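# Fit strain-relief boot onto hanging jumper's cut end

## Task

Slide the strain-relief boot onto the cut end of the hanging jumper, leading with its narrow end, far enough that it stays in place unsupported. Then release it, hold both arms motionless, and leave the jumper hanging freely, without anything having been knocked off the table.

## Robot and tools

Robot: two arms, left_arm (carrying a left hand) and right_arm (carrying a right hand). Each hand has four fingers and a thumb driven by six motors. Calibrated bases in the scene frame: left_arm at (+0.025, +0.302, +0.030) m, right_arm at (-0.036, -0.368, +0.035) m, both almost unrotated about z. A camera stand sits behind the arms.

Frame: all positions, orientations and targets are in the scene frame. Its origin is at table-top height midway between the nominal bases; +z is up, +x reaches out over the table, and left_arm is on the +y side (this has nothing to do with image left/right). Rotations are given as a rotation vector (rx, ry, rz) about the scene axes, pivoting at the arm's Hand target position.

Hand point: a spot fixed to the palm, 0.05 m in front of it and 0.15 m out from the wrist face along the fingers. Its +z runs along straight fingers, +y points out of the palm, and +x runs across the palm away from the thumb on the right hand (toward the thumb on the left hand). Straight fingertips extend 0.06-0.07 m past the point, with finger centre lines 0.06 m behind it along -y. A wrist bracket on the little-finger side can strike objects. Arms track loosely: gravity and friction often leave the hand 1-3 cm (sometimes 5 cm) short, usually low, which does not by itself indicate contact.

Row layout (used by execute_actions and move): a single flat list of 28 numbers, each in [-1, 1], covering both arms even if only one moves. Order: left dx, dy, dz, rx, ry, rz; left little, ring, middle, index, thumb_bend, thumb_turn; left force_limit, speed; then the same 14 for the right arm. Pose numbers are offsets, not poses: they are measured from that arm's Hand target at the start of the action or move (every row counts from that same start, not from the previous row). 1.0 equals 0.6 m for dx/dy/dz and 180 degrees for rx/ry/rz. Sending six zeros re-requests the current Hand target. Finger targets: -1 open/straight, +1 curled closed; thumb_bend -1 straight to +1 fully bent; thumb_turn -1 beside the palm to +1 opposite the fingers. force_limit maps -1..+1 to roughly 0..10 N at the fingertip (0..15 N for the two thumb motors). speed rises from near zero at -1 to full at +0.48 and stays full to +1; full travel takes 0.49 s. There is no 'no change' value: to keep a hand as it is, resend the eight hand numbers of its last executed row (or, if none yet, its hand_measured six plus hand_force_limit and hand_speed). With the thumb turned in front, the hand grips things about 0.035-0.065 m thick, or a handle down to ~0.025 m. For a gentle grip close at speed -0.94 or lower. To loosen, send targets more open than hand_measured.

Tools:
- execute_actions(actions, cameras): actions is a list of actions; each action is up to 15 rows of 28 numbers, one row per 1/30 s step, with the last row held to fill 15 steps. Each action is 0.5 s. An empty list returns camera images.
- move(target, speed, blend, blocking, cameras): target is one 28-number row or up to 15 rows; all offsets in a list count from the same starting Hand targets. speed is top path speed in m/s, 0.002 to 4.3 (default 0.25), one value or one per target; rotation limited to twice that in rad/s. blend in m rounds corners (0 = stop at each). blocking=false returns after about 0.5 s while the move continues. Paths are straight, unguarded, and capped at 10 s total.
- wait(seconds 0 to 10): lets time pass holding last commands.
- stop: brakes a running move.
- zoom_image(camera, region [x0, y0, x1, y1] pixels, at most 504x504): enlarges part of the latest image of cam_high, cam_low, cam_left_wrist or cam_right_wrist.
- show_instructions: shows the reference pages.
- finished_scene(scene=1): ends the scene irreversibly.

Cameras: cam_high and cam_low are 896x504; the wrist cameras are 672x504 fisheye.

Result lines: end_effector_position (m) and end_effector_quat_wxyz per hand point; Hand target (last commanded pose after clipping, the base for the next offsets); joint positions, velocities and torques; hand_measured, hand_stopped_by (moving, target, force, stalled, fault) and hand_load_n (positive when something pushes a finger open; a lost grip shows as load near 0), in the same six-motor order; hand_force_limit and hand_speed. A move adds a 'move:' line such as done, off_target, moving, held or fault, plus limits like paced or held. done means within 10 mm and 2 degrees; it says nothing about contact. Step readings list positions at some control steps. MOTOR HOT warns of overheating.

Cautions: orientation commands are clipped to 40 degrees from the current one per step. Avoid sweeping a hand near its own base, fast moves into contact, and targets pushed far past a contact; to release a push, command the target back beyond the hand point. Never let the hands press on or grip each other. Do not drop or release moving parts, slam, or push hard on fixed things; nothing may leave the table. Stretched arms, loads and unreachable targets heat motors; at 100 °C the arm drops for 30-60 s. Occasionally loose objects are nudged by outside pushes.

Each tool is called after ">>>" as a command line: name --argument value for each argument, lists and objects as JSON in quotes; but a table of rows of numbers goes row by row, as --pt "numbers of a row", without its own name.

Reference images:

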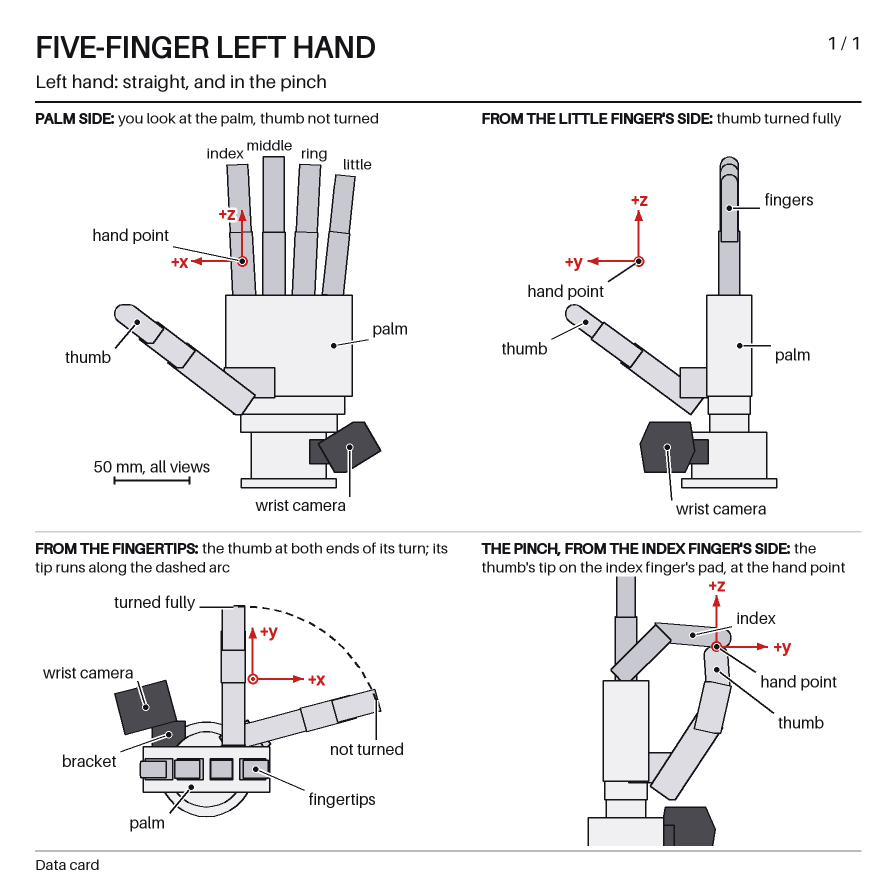

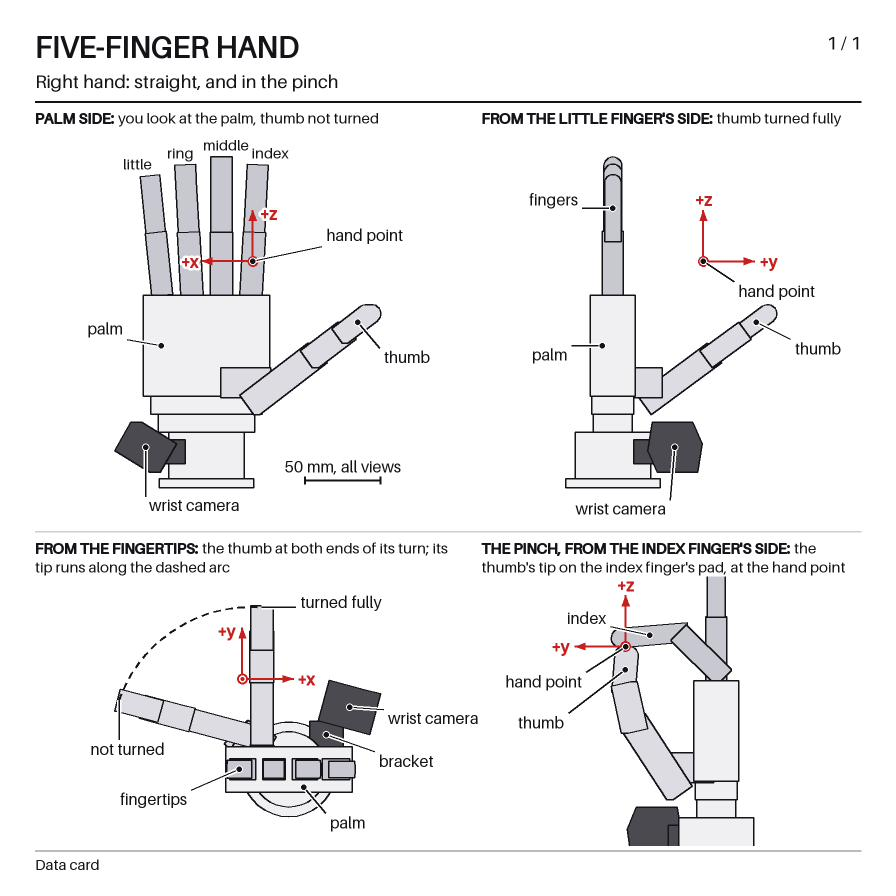

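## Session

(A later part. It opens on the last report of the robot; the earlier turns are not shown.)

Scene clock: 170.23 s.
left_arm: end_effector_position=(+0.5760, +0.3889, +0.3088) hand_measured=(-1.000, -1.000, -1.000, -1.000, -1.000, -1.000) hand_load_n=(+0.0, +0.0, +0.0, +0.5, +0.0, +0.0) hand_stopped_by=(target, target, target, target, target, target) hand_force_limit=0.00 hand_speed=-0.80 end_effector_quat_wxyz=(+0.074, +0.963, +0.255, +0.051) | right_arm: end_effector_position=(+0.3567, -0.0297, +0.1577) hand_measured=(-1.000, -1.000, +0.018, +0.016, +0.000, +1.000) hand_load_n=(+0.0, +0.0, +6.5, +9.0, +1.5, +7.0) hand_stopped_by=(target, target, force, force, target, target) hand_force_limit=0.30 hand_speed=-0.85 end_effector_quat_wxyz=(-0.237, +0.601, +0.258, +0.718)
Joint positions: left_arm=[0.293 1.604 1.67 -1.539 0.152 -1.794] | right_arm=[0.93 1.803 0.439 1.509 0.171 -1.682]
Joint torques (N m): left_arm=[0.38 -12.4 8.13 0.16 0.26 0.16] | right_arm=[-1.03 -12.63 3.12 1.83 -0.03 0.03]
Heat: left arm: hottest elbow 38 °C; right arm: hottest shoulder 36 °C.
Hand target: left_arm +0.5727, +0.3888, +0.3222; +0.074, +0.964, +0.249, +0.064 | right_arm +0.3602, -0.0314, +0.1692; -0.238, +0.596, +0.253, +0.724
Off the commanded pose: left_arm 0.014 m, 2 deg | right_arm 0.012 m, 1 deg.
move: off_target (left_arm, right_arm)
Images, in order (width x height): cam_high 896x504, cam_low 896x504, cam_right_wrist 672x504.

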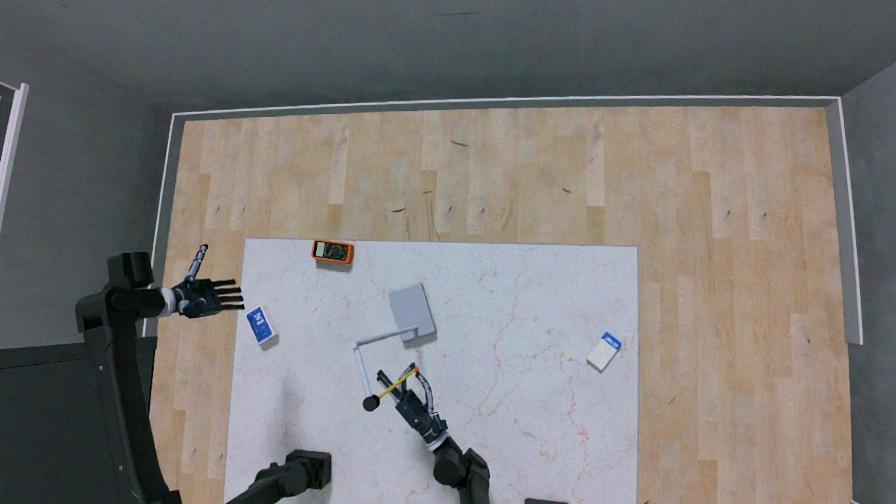

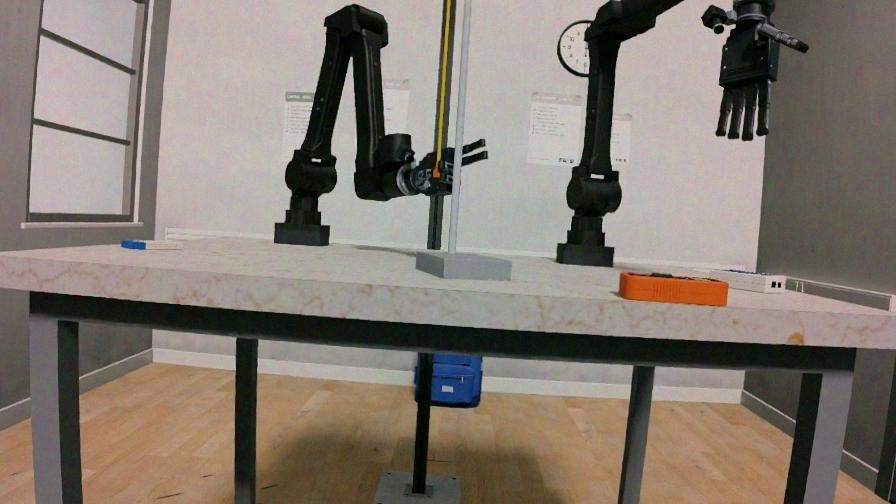

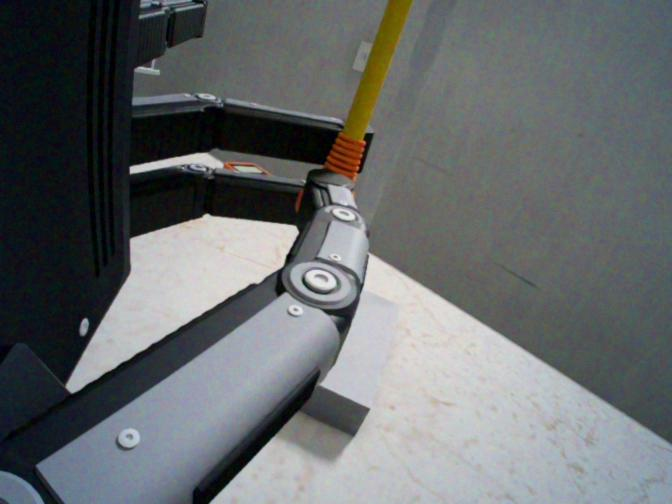

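>>> move --target '[0,0,0,0,0,0,-1,-1,-1,-1,-1,-1,0,-0.8,0.0,0.0,0.015,0.0,0.0,0,-1,-1,0.25,0.45,0.0,1,0.3,-0.85]' --speed 0.03 --cameras '["cam_high", "cam_low", "cam_right_wrist"]'

>>> zoom_image --camera "cam_right_wrist" --region '[300, 50, 420, 200]'

>>> zoom_image --camera "cam_low" --region '[410, 150, 470, 210]'

Scene clock: 172.17 s.
left_arm: end_effector_position=(+0.5760, +0.3889, +0.3088) hand_measured=(-1.000, -1.000, -1.000, -1.000, -1.000, -1.000) hand_load_n=(+0.0, +0.0, +0.0, +0.0, +0.0, +0.0) hand_stopped_by=(target, target, target, target, target, target) hand_force_limit=0.00 hand_speed=-0.80 end_effector_quat_wxyz=(+0.074, +0.963, +0.255, +0.051) | right_arm: end_effector_position=(+0.3571, -0.0292, +0.1632) hand_measured=(-1.000, -1.000, +0.018, +0.016, +0.000, +1.000) hand_load_n=(+0.0, +0.0, +6.5, +8.5, +1.5, +7.0) hand_stopped_by=(target, target, force, force, target, target) hand_force_limit=0.30 hand_speed=-0.85 end_effector_quat_wxyz=(-0.236, +0.604, +0.260, +0.715)
Joint positions: left_arm=[0.293 1.604 1.67 -1.539 0.152 -1.794] | right_arm=[0.93 1.769 0.439 1.467 0.171 -1.682]
Joint torques (N m): left_arm=[0.15 -12.4 8.12 0.12 0.26 0.17] | right_arm=[-0.67 -13.1 3.26 2 -0.04 -0.01]
Heat: left arm: hottest elbow 38 °C; right arm: hottest shoulder 36 °C.
Hand target: left_arm +0.5727, +0.3888, +0.3222; +0.074, +0.964, +0.249, +0.064 | right_arm +0.3602, -0.0314, +0.1781; -0.238, +0.596, +0.253, +0.724
Off the commanded pose: left_arm 0.014 m, 2 deg | right_arm 0.015 m, 2 deg.
move: off_target (left_arm, right_arm)
Images, in order (width x height): cam_high 896x504, cam_low 896x504, cam_right_wrist 672x504.

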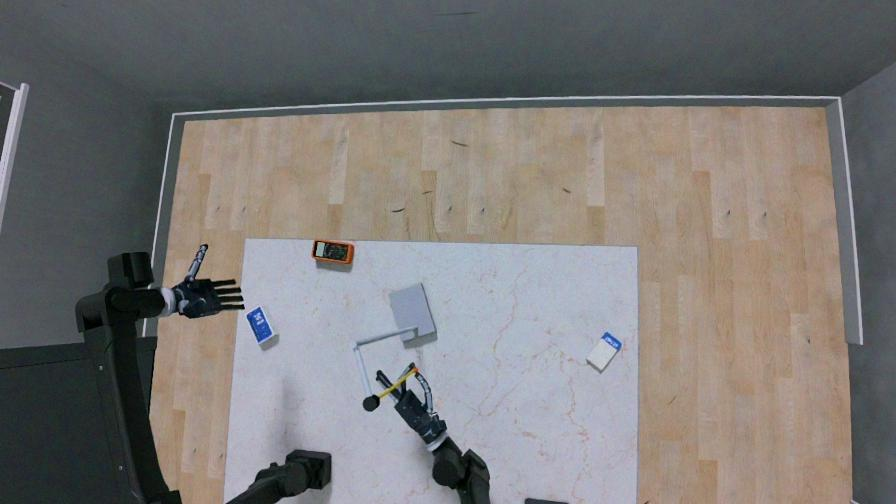

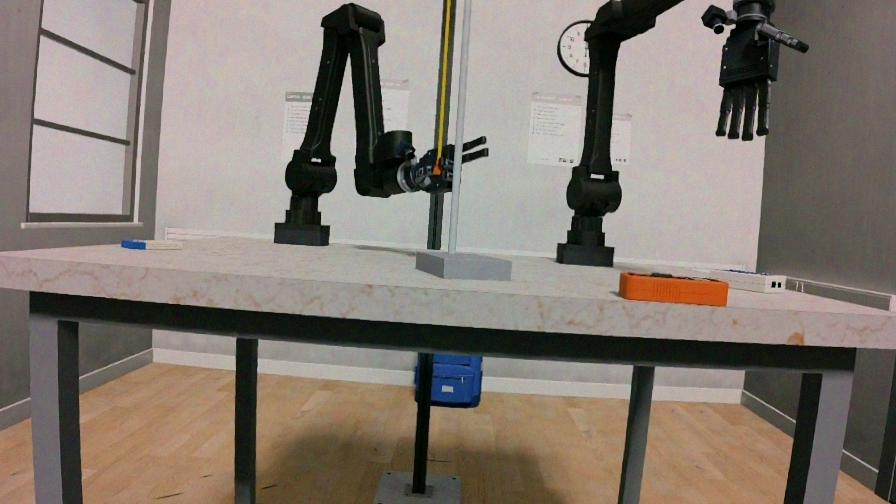

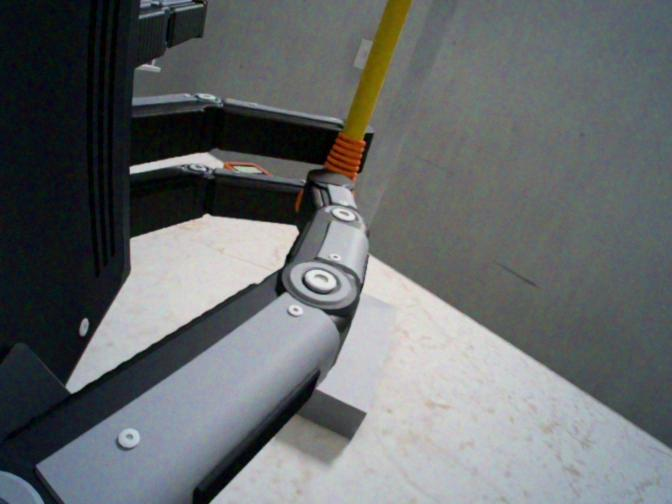

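Scaled by 3.360 from the camera's 672x504 image, which has a finer 960x720 frame.

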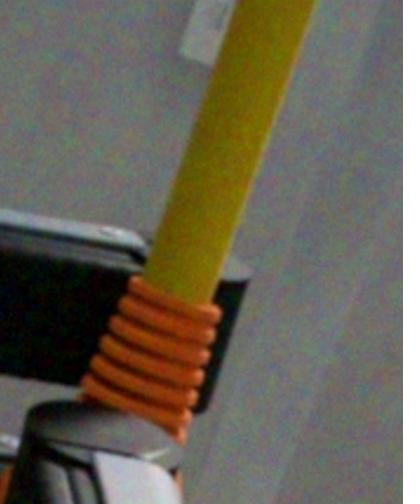

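Scaled by 8.400.

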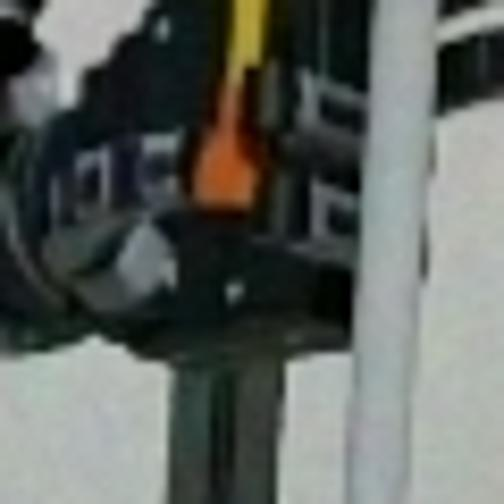

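>>> move --target '[0,0,0,0,0,0,-1,-1,-1,-1,-1,-1,0,-0.8,0.0,0.0,0.015,0.0,0.0,0,-1,-1,0.25,0.45,0.0,1,0.3,-0.85]' --speed 0.03 --cameras '["cam_high", "cam_low", "cam_right_wrist"]'

>>> zoom_image --camera "cam_right_wrist" --region '[300, 50, 420, 200]'

>>> zoom_image --camera "cam_low" --region '[410, 150, 470, 210]'

>>> zoom_image --camera "cam_high" --region '[340, 340, 430, 415]'

Scene clock: 174.53 s.
left_arm: end_effector_position=(+0.5760, +0.3889, +0.3088) hand_measured=(-1.000, -1.000, -1.000, -1.000, -1.000, -1.000) hand_load_n=(+0.0, +0.0, +0.0, +0.0, +0.0, +0.0) hand_stopped_by=(target, target, target, target, target, target) hand_force_limit=0.00 hand_speed=-0.80 end_effector_quat_wxyz=(+0.074, +0.963, +0.255, +0.051) | right_arm: end_effector_position=(+0.3573, -0.0289, +0.1736) hand_measured=(-1.000, -1.000, +0.018, +0.016, +0.000, +1.000) hand_load_n=(+0.0, +0.0, +6.5, +8.5, +1.5, +7.0) hand_stopped_by=(target, target, force, force, target, target) hand_force_limit=0.30 hand_speed=-0.85 end_effector_quat_wxyz=(-0.237, +0.603, +0.260, +0.716)
Joint positions: left_arm=[0.293 1.604 1.67 -1.539 0.152 -1.794] | right_arm=[0.93 1.728 0.439 1.43 0.171 -1.682]
Joint torques (N m): left_arm=[0.21 -12.34 8.09 0.13 0.25 0.17] | right_arm=[-0.32 -12.98 3.64 1.8 -0.02 0.05]
Heat: left arm: hottest elbow 38 °C; right arm: hottest shoulder 36 °C.
Hand target: left_arm +0.5727, +0.3888, +0.3222; +0.074, +0.964, +0.249, +0.064 | right_arm +0.3602, -0.0314, +0.1872; -0.238, +0.596, +0.253, +0.724
Off the commanded pose: left_arm 0.014 m, 2 deg | right_arm 0.014 m, 1 deg.
move: off_target (left_arm, right_arm)
Images, in order (width x height): cam_high 896x504, cam_low 896x504, cam_right_wrist 672x504.

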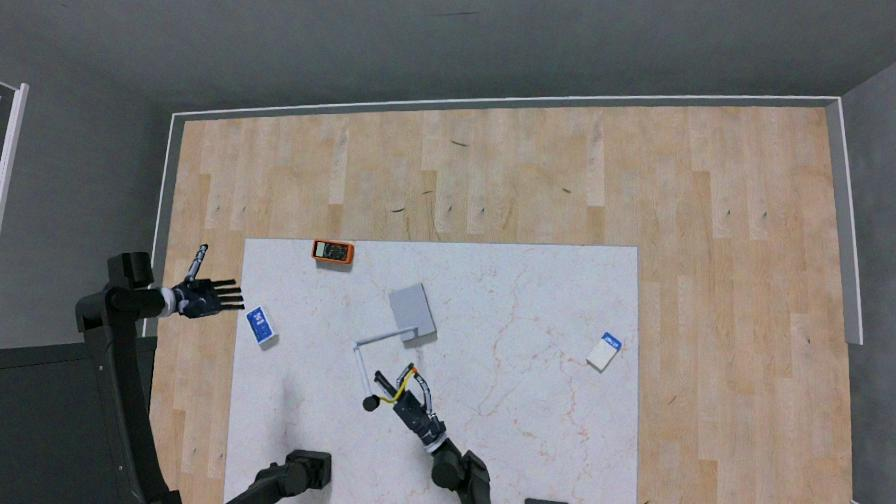

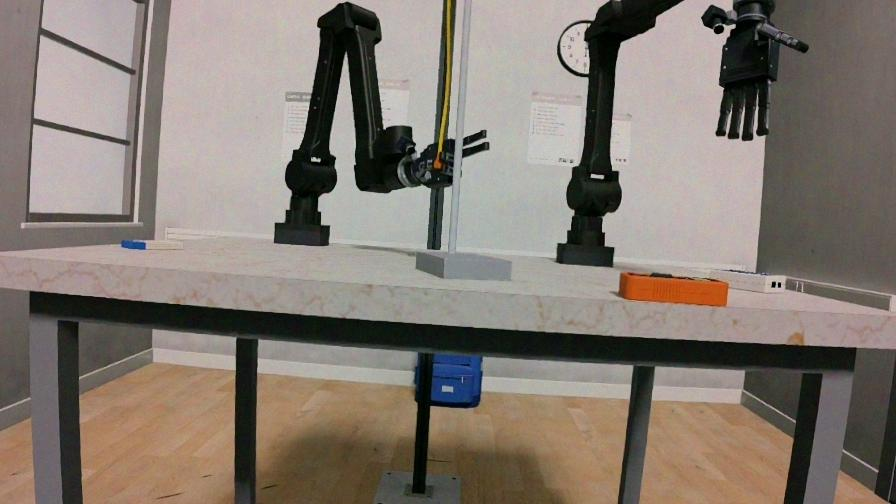

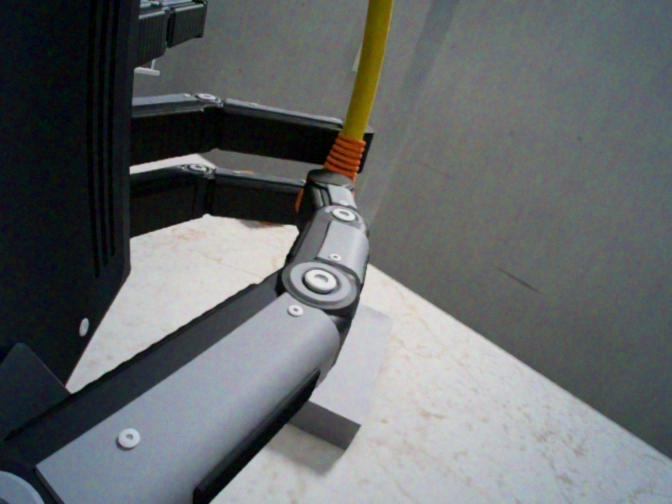

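Scaled by 3.360 from the camera's 672x504 image, which has a finer 960x720 frame.

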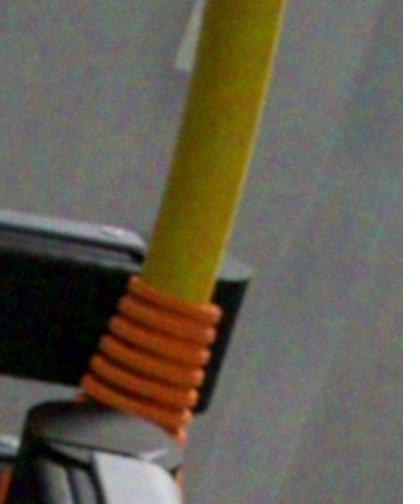

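Scaled by 8.400.

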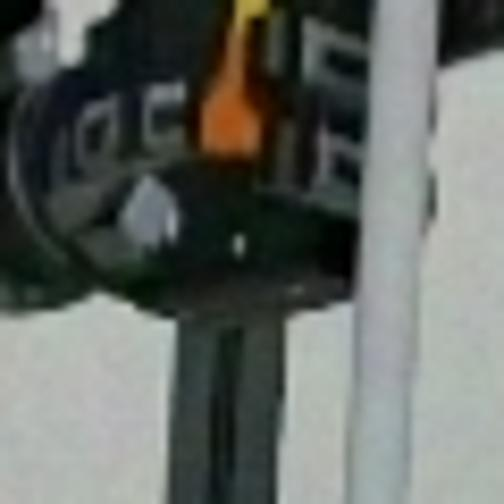

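Scaled by 5.600.

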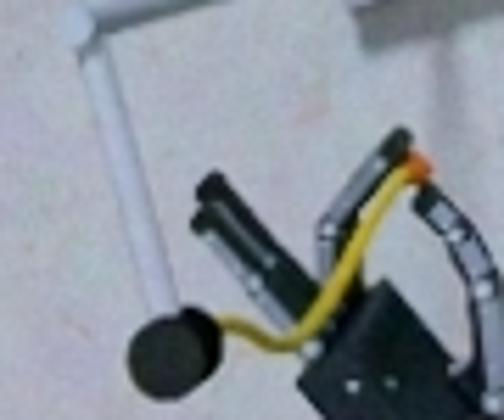

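>>> move --target '[0,0,0,0,0,0,-1,-1,-1,-1,-1,-1,0,-0.8,0.0,0.0,-0.02,0.0,0.0,0,-1,-1,0.25,0.45,0.0,1,0.3,-0.85]' --speed 0.03 --cameras '["cam_high", "cam_low", "cam_right_wrist"]'

>>> zoom_image --camera "cam_right_wrist" --region '[300, 50, 420, 200]'

>>> zoom_image --camera "cam_low" --region '[410, 130, 470, 190]'

>>> zoom_image --camera "cam_high" --region '[340, 340, 430, 415]'

Scene clock: 183.23 s.
left_arm: end_effector_position=(+0.5760, +0.3889, +0.3088) hand_measured=(-1.000, -1.000, -1.000, -1.000, -1.000, -1.000) hand_load_n=(+0.0, +0.0, +0.0, +0.0, +0.0, +0.0) hand_stopped_by=(target, target, target, target, target, target) hand_force_limit=0.00 hand_speed=-0.80 end_effector_quat_wxyz=(+0.074, +0.963, +0.255, +0.051) | right_arm: end_effector_position=(+0.3573, -0.0290, +0.1739) hand_measured=(-1.000, -1.000, +0.018, +0.016, +0.000, +1.000) hand_load_n=(+0.0, +0.5, +6.5, +9.0, +1.5, +7.0) hand_stopped_by=(target, target, force, force, target, target) hand_force_limit=0.30 hand_speed=-0.85 end_effector_quat_wxyz=(-0.238, +0.601, +0.258, +0.718)
Joint positions: left_arm=[0.293 1.604 1.67 -1.539 0.152 -1.794] | right_arm=[0.93 1.735 0.439 1.443 0.171 -1.682]
Joint torques (N m): left_arm=[0.21 -12.51 8.06 0.1 0.26 0.15] | right_arm=[-0.56 -9.17 3.52 3.17 -0.04 0.02]
Heat: left arm: hottest elbow 38 °C; right arm: hottest shoulder 35 °C.
Hand target: left_arm +0.5727, +0.3888, +0.3222; +0.074, +0.964, +0.249, +0.064 | right_arm +0.3602, -0.0314, +0.1752; -0.238, +0.596, +0.253, +0.724
Off the commanded pose: left_arm 0.014 m, 2 deg | right_arm 0.004 m, 1 deg.
move: off_target (left_arm)
Images, in order (width x height): cam_high 896x504, cam_low 896x504, cam_right_wrist 672x504.

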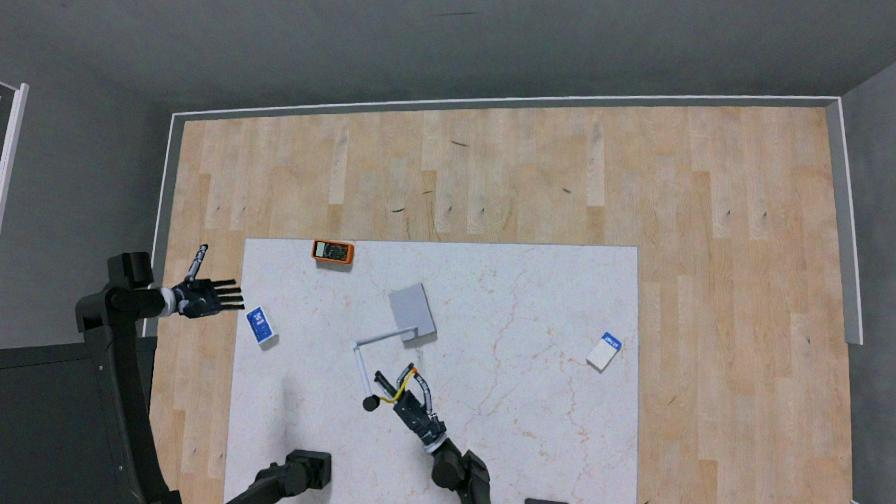

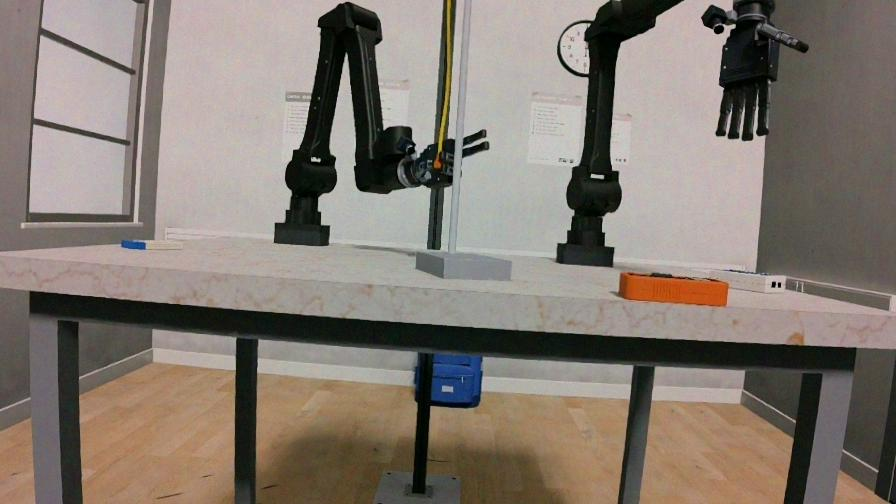

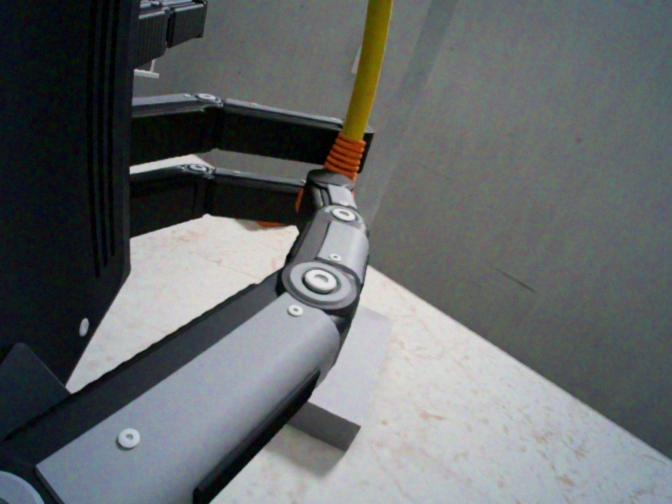

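Scaled by 3.360 from the camera's 672x504 image, which has a finer 960x720 frame.

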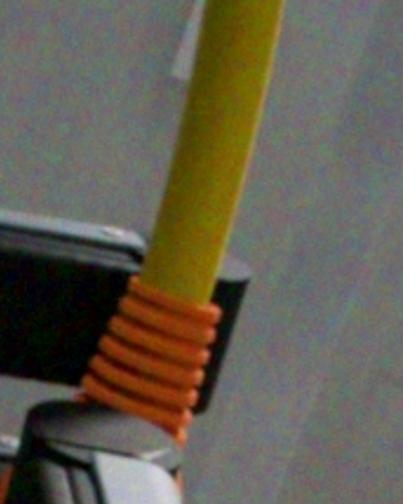

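Scaled by 8.400.

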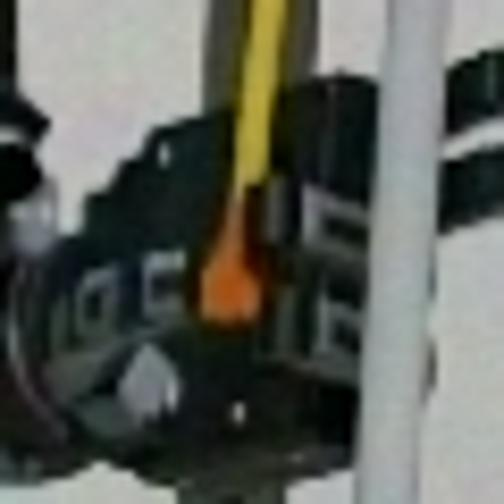

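Scaled by 5.600.

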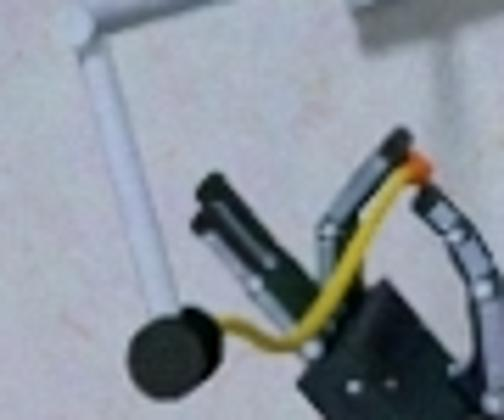

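>>> move --target '[0,0,0,0,0,0,-1,-1,-1,-1,-1,-1,0,-0.8,0.0,0.0,-0.02,0.0,0.0,0,-1,-1,0.25,0.45,0.0,1,0.3,-0.85]' --speed 0.03 --cameras '["cam_high", "cam_low", "cam_right_wrist"]'

>>> zoom_image --camera "cam_low" --region '[410, 130, 470, 190]'

>>> zoom_image --camera "cam_high" --region '[340, 340, 430, 415]'

Scene clock: 185.00 s.
left_arm: end_effector_position=(+0.5760, +0.3889, +0.3088) hand_measured=(-1.000, -1.000, -1.000, -1.000, -1.000, -1.000) hand_load_n=(+0.0, +0.0, +0.0, +0.0, +0.0, +0.0) hand_stopped_by=(target, target, target, target, target, target) hand_force_limit=0.00 hand_speed=-0.80 end_effector_quat_wxyz=(+0.074, +0.963, +0.255, +0.051) | right_arm: end_effector_position=(+0.3569, -0.0295, +0.1629) hand_measured=(-1.000, -1.000, +0.018, +0.016, +0.000, +1.000) hand_load_n=(+0.0, +0.0, +6.5, +9.0, +1.5, +7.0) hand_stopped_by=(target, target, force, force, target, target) hand_force_limit=0.30 hand_speed=-0.85 end_effector_quat_wxyz=(-0.238, +0.600, +0.258, +0.719)
Joint positions: left_arm=[0.293 1.604 1.67 -1.539 0.152 -1.794] | right_arm=[0.93 1.785 0.439 1.496 0.171 -1.682]
Joint torques (N m): left_arm=[0.26 -12.45 8.08 0.12 0.25 0.15] | right_arm=[-0.67 -8.41 3.44 3.22 -0.03 0.03]
Heat: left arm: hottest elbow 38 °C; right arm: hottest shoulder 35 °C.
Hand target: left_arm +0.5727, +0.3888, +0.3222; +0.074, +0.964, +0.249, +0.064 | right_arm +0.3602, -0.0314, +0.1632; -0.238, +0.596, +0.253, +0.724
Off the commanded pose: left_arm 0.014 m, 2 deg | right_arm 0.004 m, 1 deg.
move: off_target (left_arm)
Images, in order (width x height): cam_high 896x504, cam_low 896x504, cam_right_wrist 672x504.

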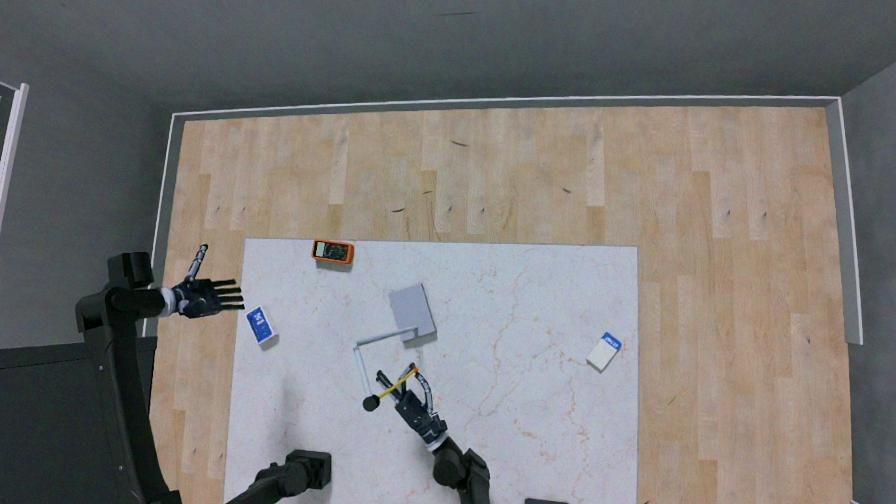

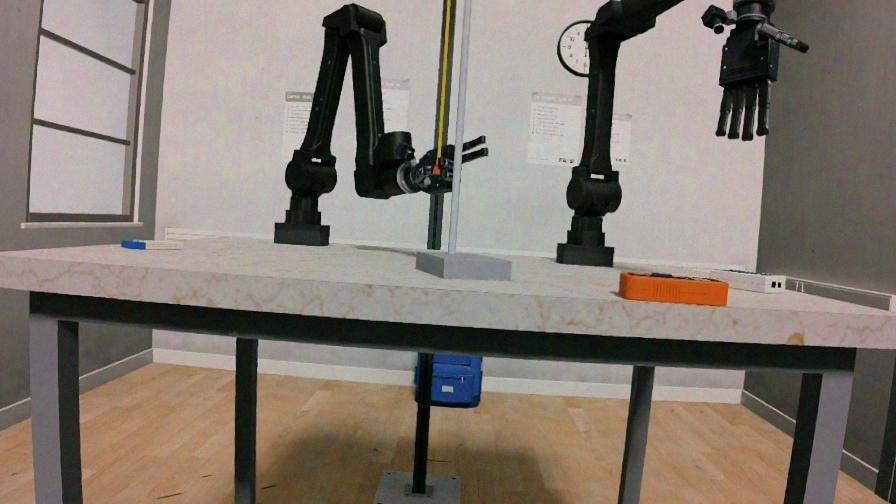

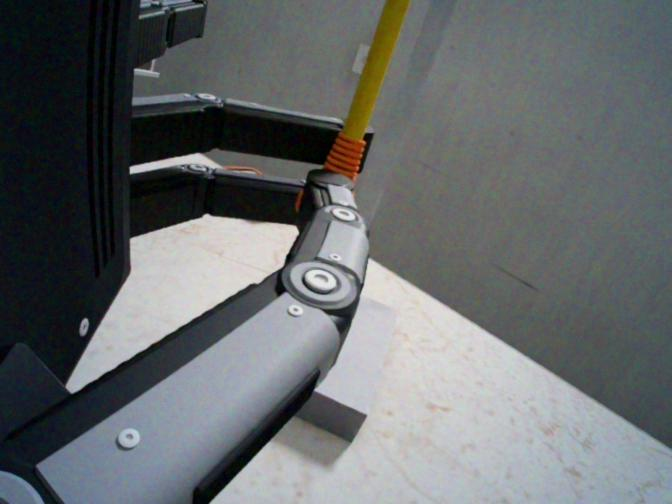

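Scaled by 8.400.

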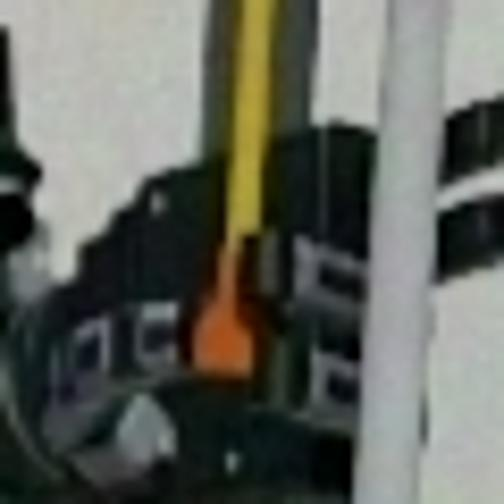

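Scaled by 5.600.

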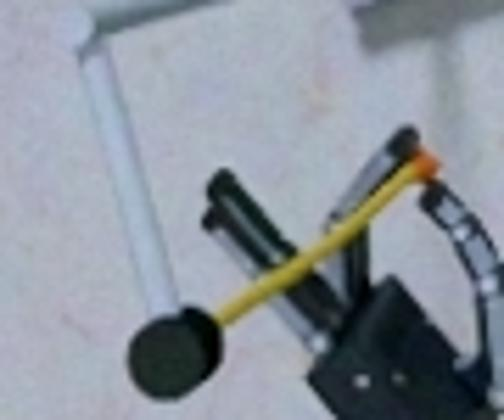

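>>> move --target '[-0.2,-0.217,0.083,-0.0022,-0.4902,-0.2646,-1,-1,-1,-1,-1,-1,0,-0.8,0.0,0.0,0.0,0.0,0.0,0,-1,-1,0.25,0.45,0.0,1,0.3,-0.85]' --speed 0.2 --cameras '["cam_high", "cam_low", "cam_left_wrist"]'

Scene clock: 203.77 s.
left_arm: end_effector_position=(+0.4512, +0.2616, +0.3691) hand_measured=(-1.000, -1.000, -1.000, -1.000, -1.000, -1.000) hand_load_n=(+0.0, +0.0, +0.5, +0.0, +0.0, +0.0) hand_stopped_by=(target, target, target, target, target, target) hand_force_limit=0.00 hand_speed=-0.80 end_effector_quat_wxyz=(+0.237, +0.670, -0.239, +0.662) | right_arm: end_effector_position=(+0.3569, -0.0295, +0.1629) hand_measured=(-1.000, -1.000, +0.018, +0.016, +0.000, +1.000) hand_load_n=(+0.0, +0.0, +6.5, +9.0, +1.5, +7.0) hand_stopped_by=(target, target, force, force, target, target) hand_force_limit=0.30 hand_speed=-0.85 end_effector_quat_wxyz=(-0.238, +0.600, +0.258, +0.719)
Joint positions: left_arm=[0.383 1.166 0.638 0.504 1.079 -1.551] | right_arm=[0.93 1.785 0.439 1.496 0.171 -1.682]
Joint torques (N m): left_arm=[-0.79 -4.84 7.98 2.29 0.11 -0.13] | right_arm=[-0.73 -9.41 3.38 3.25 -0.04 0.04]
Heat: left arm: hottest elbow 38 °C; right arm: hottest shoulder 35 °C.
Hand target: left_arm +0.4526, +0.2586, +0.3720; +0.242, +0.665, -0.242, +0.664 | right_arm +0.3602, -0.0314, +0.1631; -0.238, +0.596, +0.253, +0.724
Off the commanded pose: left_arm 0.004 m, 1 deg | right_arm 0.004 m, 1 deg.
move: done
Images, in order (width x height): cam_high 896x504, cam_low 896x504, cam_left_wrist 672x504.

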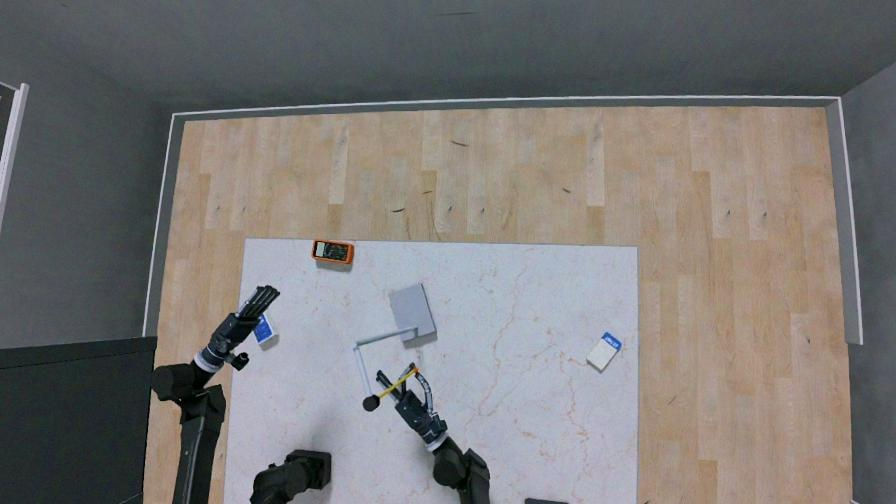

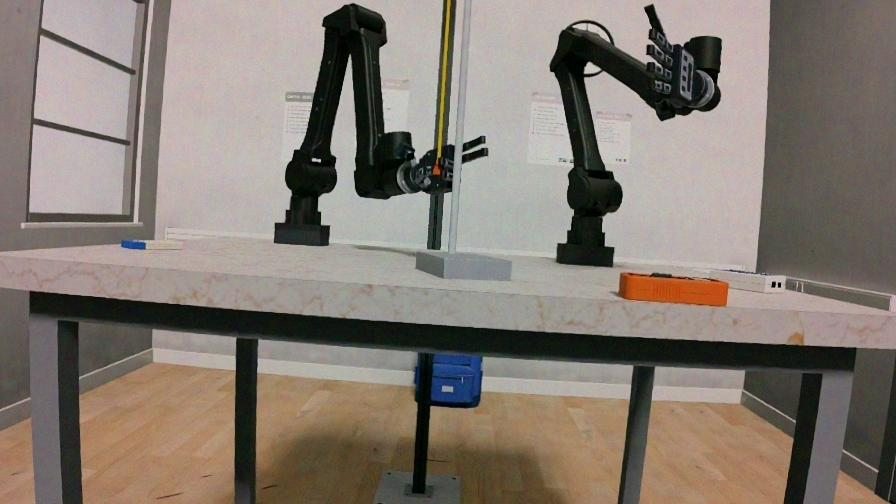

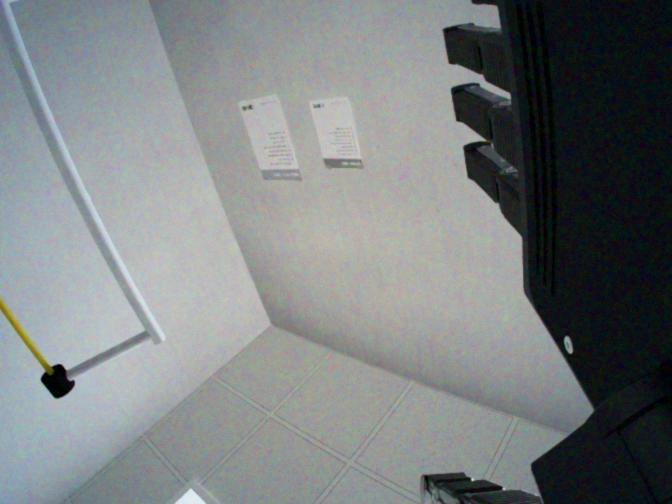

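>>> move --pt "-0.05 -0.115 -0.02 0.25 -0.433 0 -1 -1 -1 -1 -1 -1 0 -0.8 0.0 0.0 0.0 0.0 0.0 0 -1 -1 0.25 0.45 0.0 1 0.3 -0.85" --pt "-0.15 -0.22 -0.045 0.5 -0.866 0 -1 -1 -1 -1 -1 -1 0 -0.8 0.0 0.0 0.0 0.0 0.0 0 -1 -1 0.25 0.45 0.0 1 0.3 -0.85" --speed 0.25 --blend 0.03 --cameras '["cam_high", "cam_low", "cam_left_wrist"]'

Scene clock: 213.87 s.
left_arm: end_effector_position=(+0.3646, +0.1312, +0.3393) hand_measured=(-1.000, -1.000, -1.000, -1.000, -1.000, -1.000) hand_load_n=(+0.0, +0.0, +0.0, +0.0, +0.5, +0.0) hand_stopped_by=(target, target, target, target, target, target) hand_force_limit=0.00 hand_speed=-0.80 end_effector_quat_wxyz=(+0.534, +0.454, +0.518, -0.490) | right_arm: end_effector_position=(+0.3569, -0.0295, +0.1629) hand_measured=(-1.000, -1.000, +0.018, +0.016, +0.000, +1.000) hand_load_n=(+0.0, +0.0, +6.5, +9.0, +1.5, +7.0) hand_stopped_by=(target, target, force, force, target, target) hand_force_limit=0.30 hand_speed=-0.85 end_effector_quat_wxyz=(-0.238, +0.600, +0.258, +0.719)
Joint positions: left_arm=[0.057 1.067 0.456 1.476 1.504 0.685] | right_arm=[0.93 1.785 0.439 1.496 0.171 -1.682]
Joint torques (N m): left_arm=[-1.14 -3.66 6.82 -0.02 -0.8 0.19] | right_arm=[-0.5 -9.11 3.3 3.22 -0.01 0.05]
Heat: left arm: hottest elbow 37 °C; right arm: hottest shoulder 35 °C.
Hand target: left_arm +0.3626, +0.1266, +0.3449; +0.542, +0.454, +0.541, -0.455 | right_arm +0.3602, -0.0314, +0.1631; -0.238, +0.596, +0.253, +0.724
Off the commanded pose: left_arm 0.008 m, 5 deg | right_arm 0.004 m, 1 deg.
move: off_target (left_arm)
Images, in order (width x height): cam_high 896x504, cam_low 896x504, cam_left_wrist 672x504.

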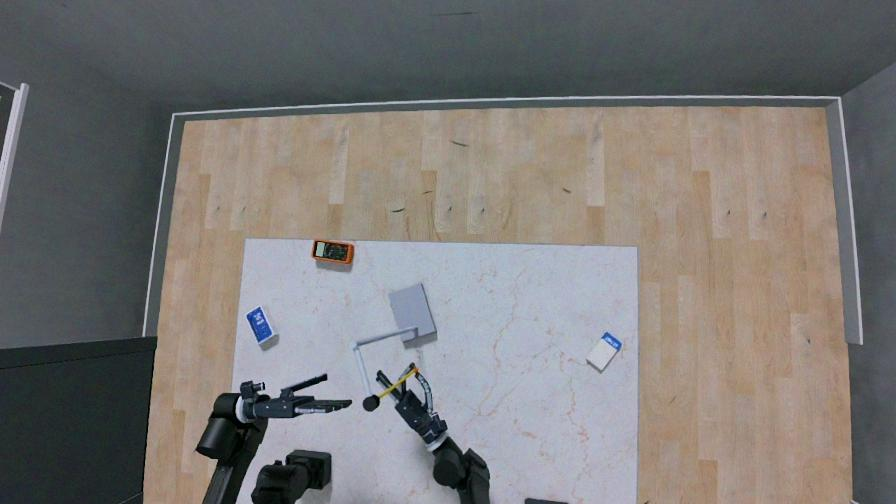

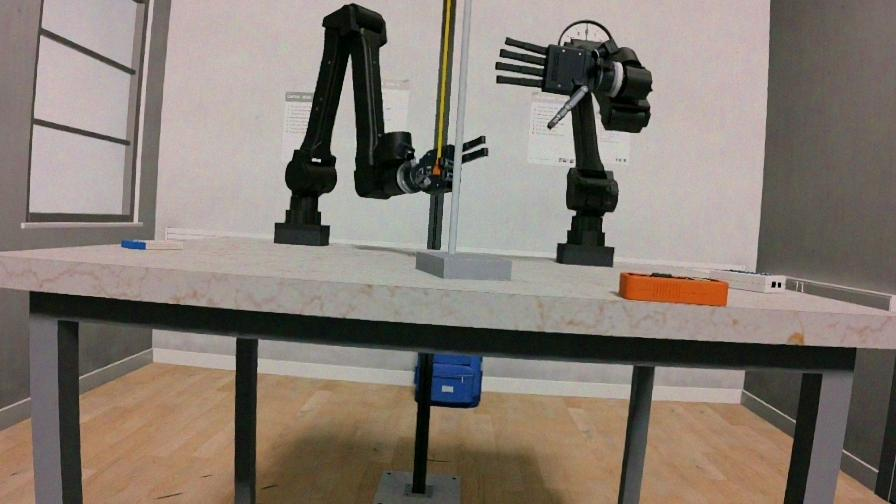

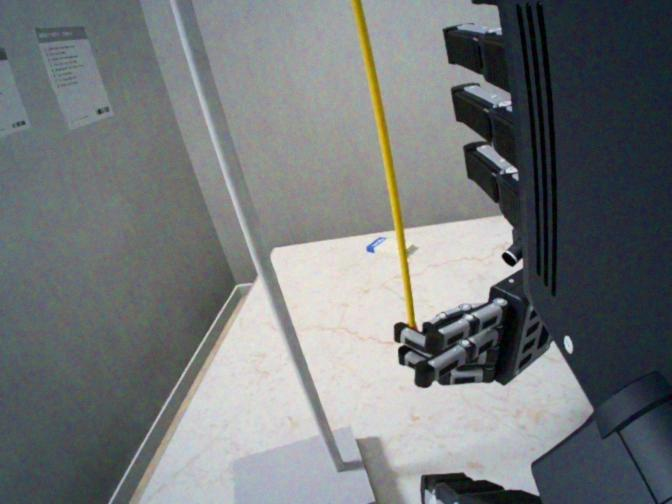

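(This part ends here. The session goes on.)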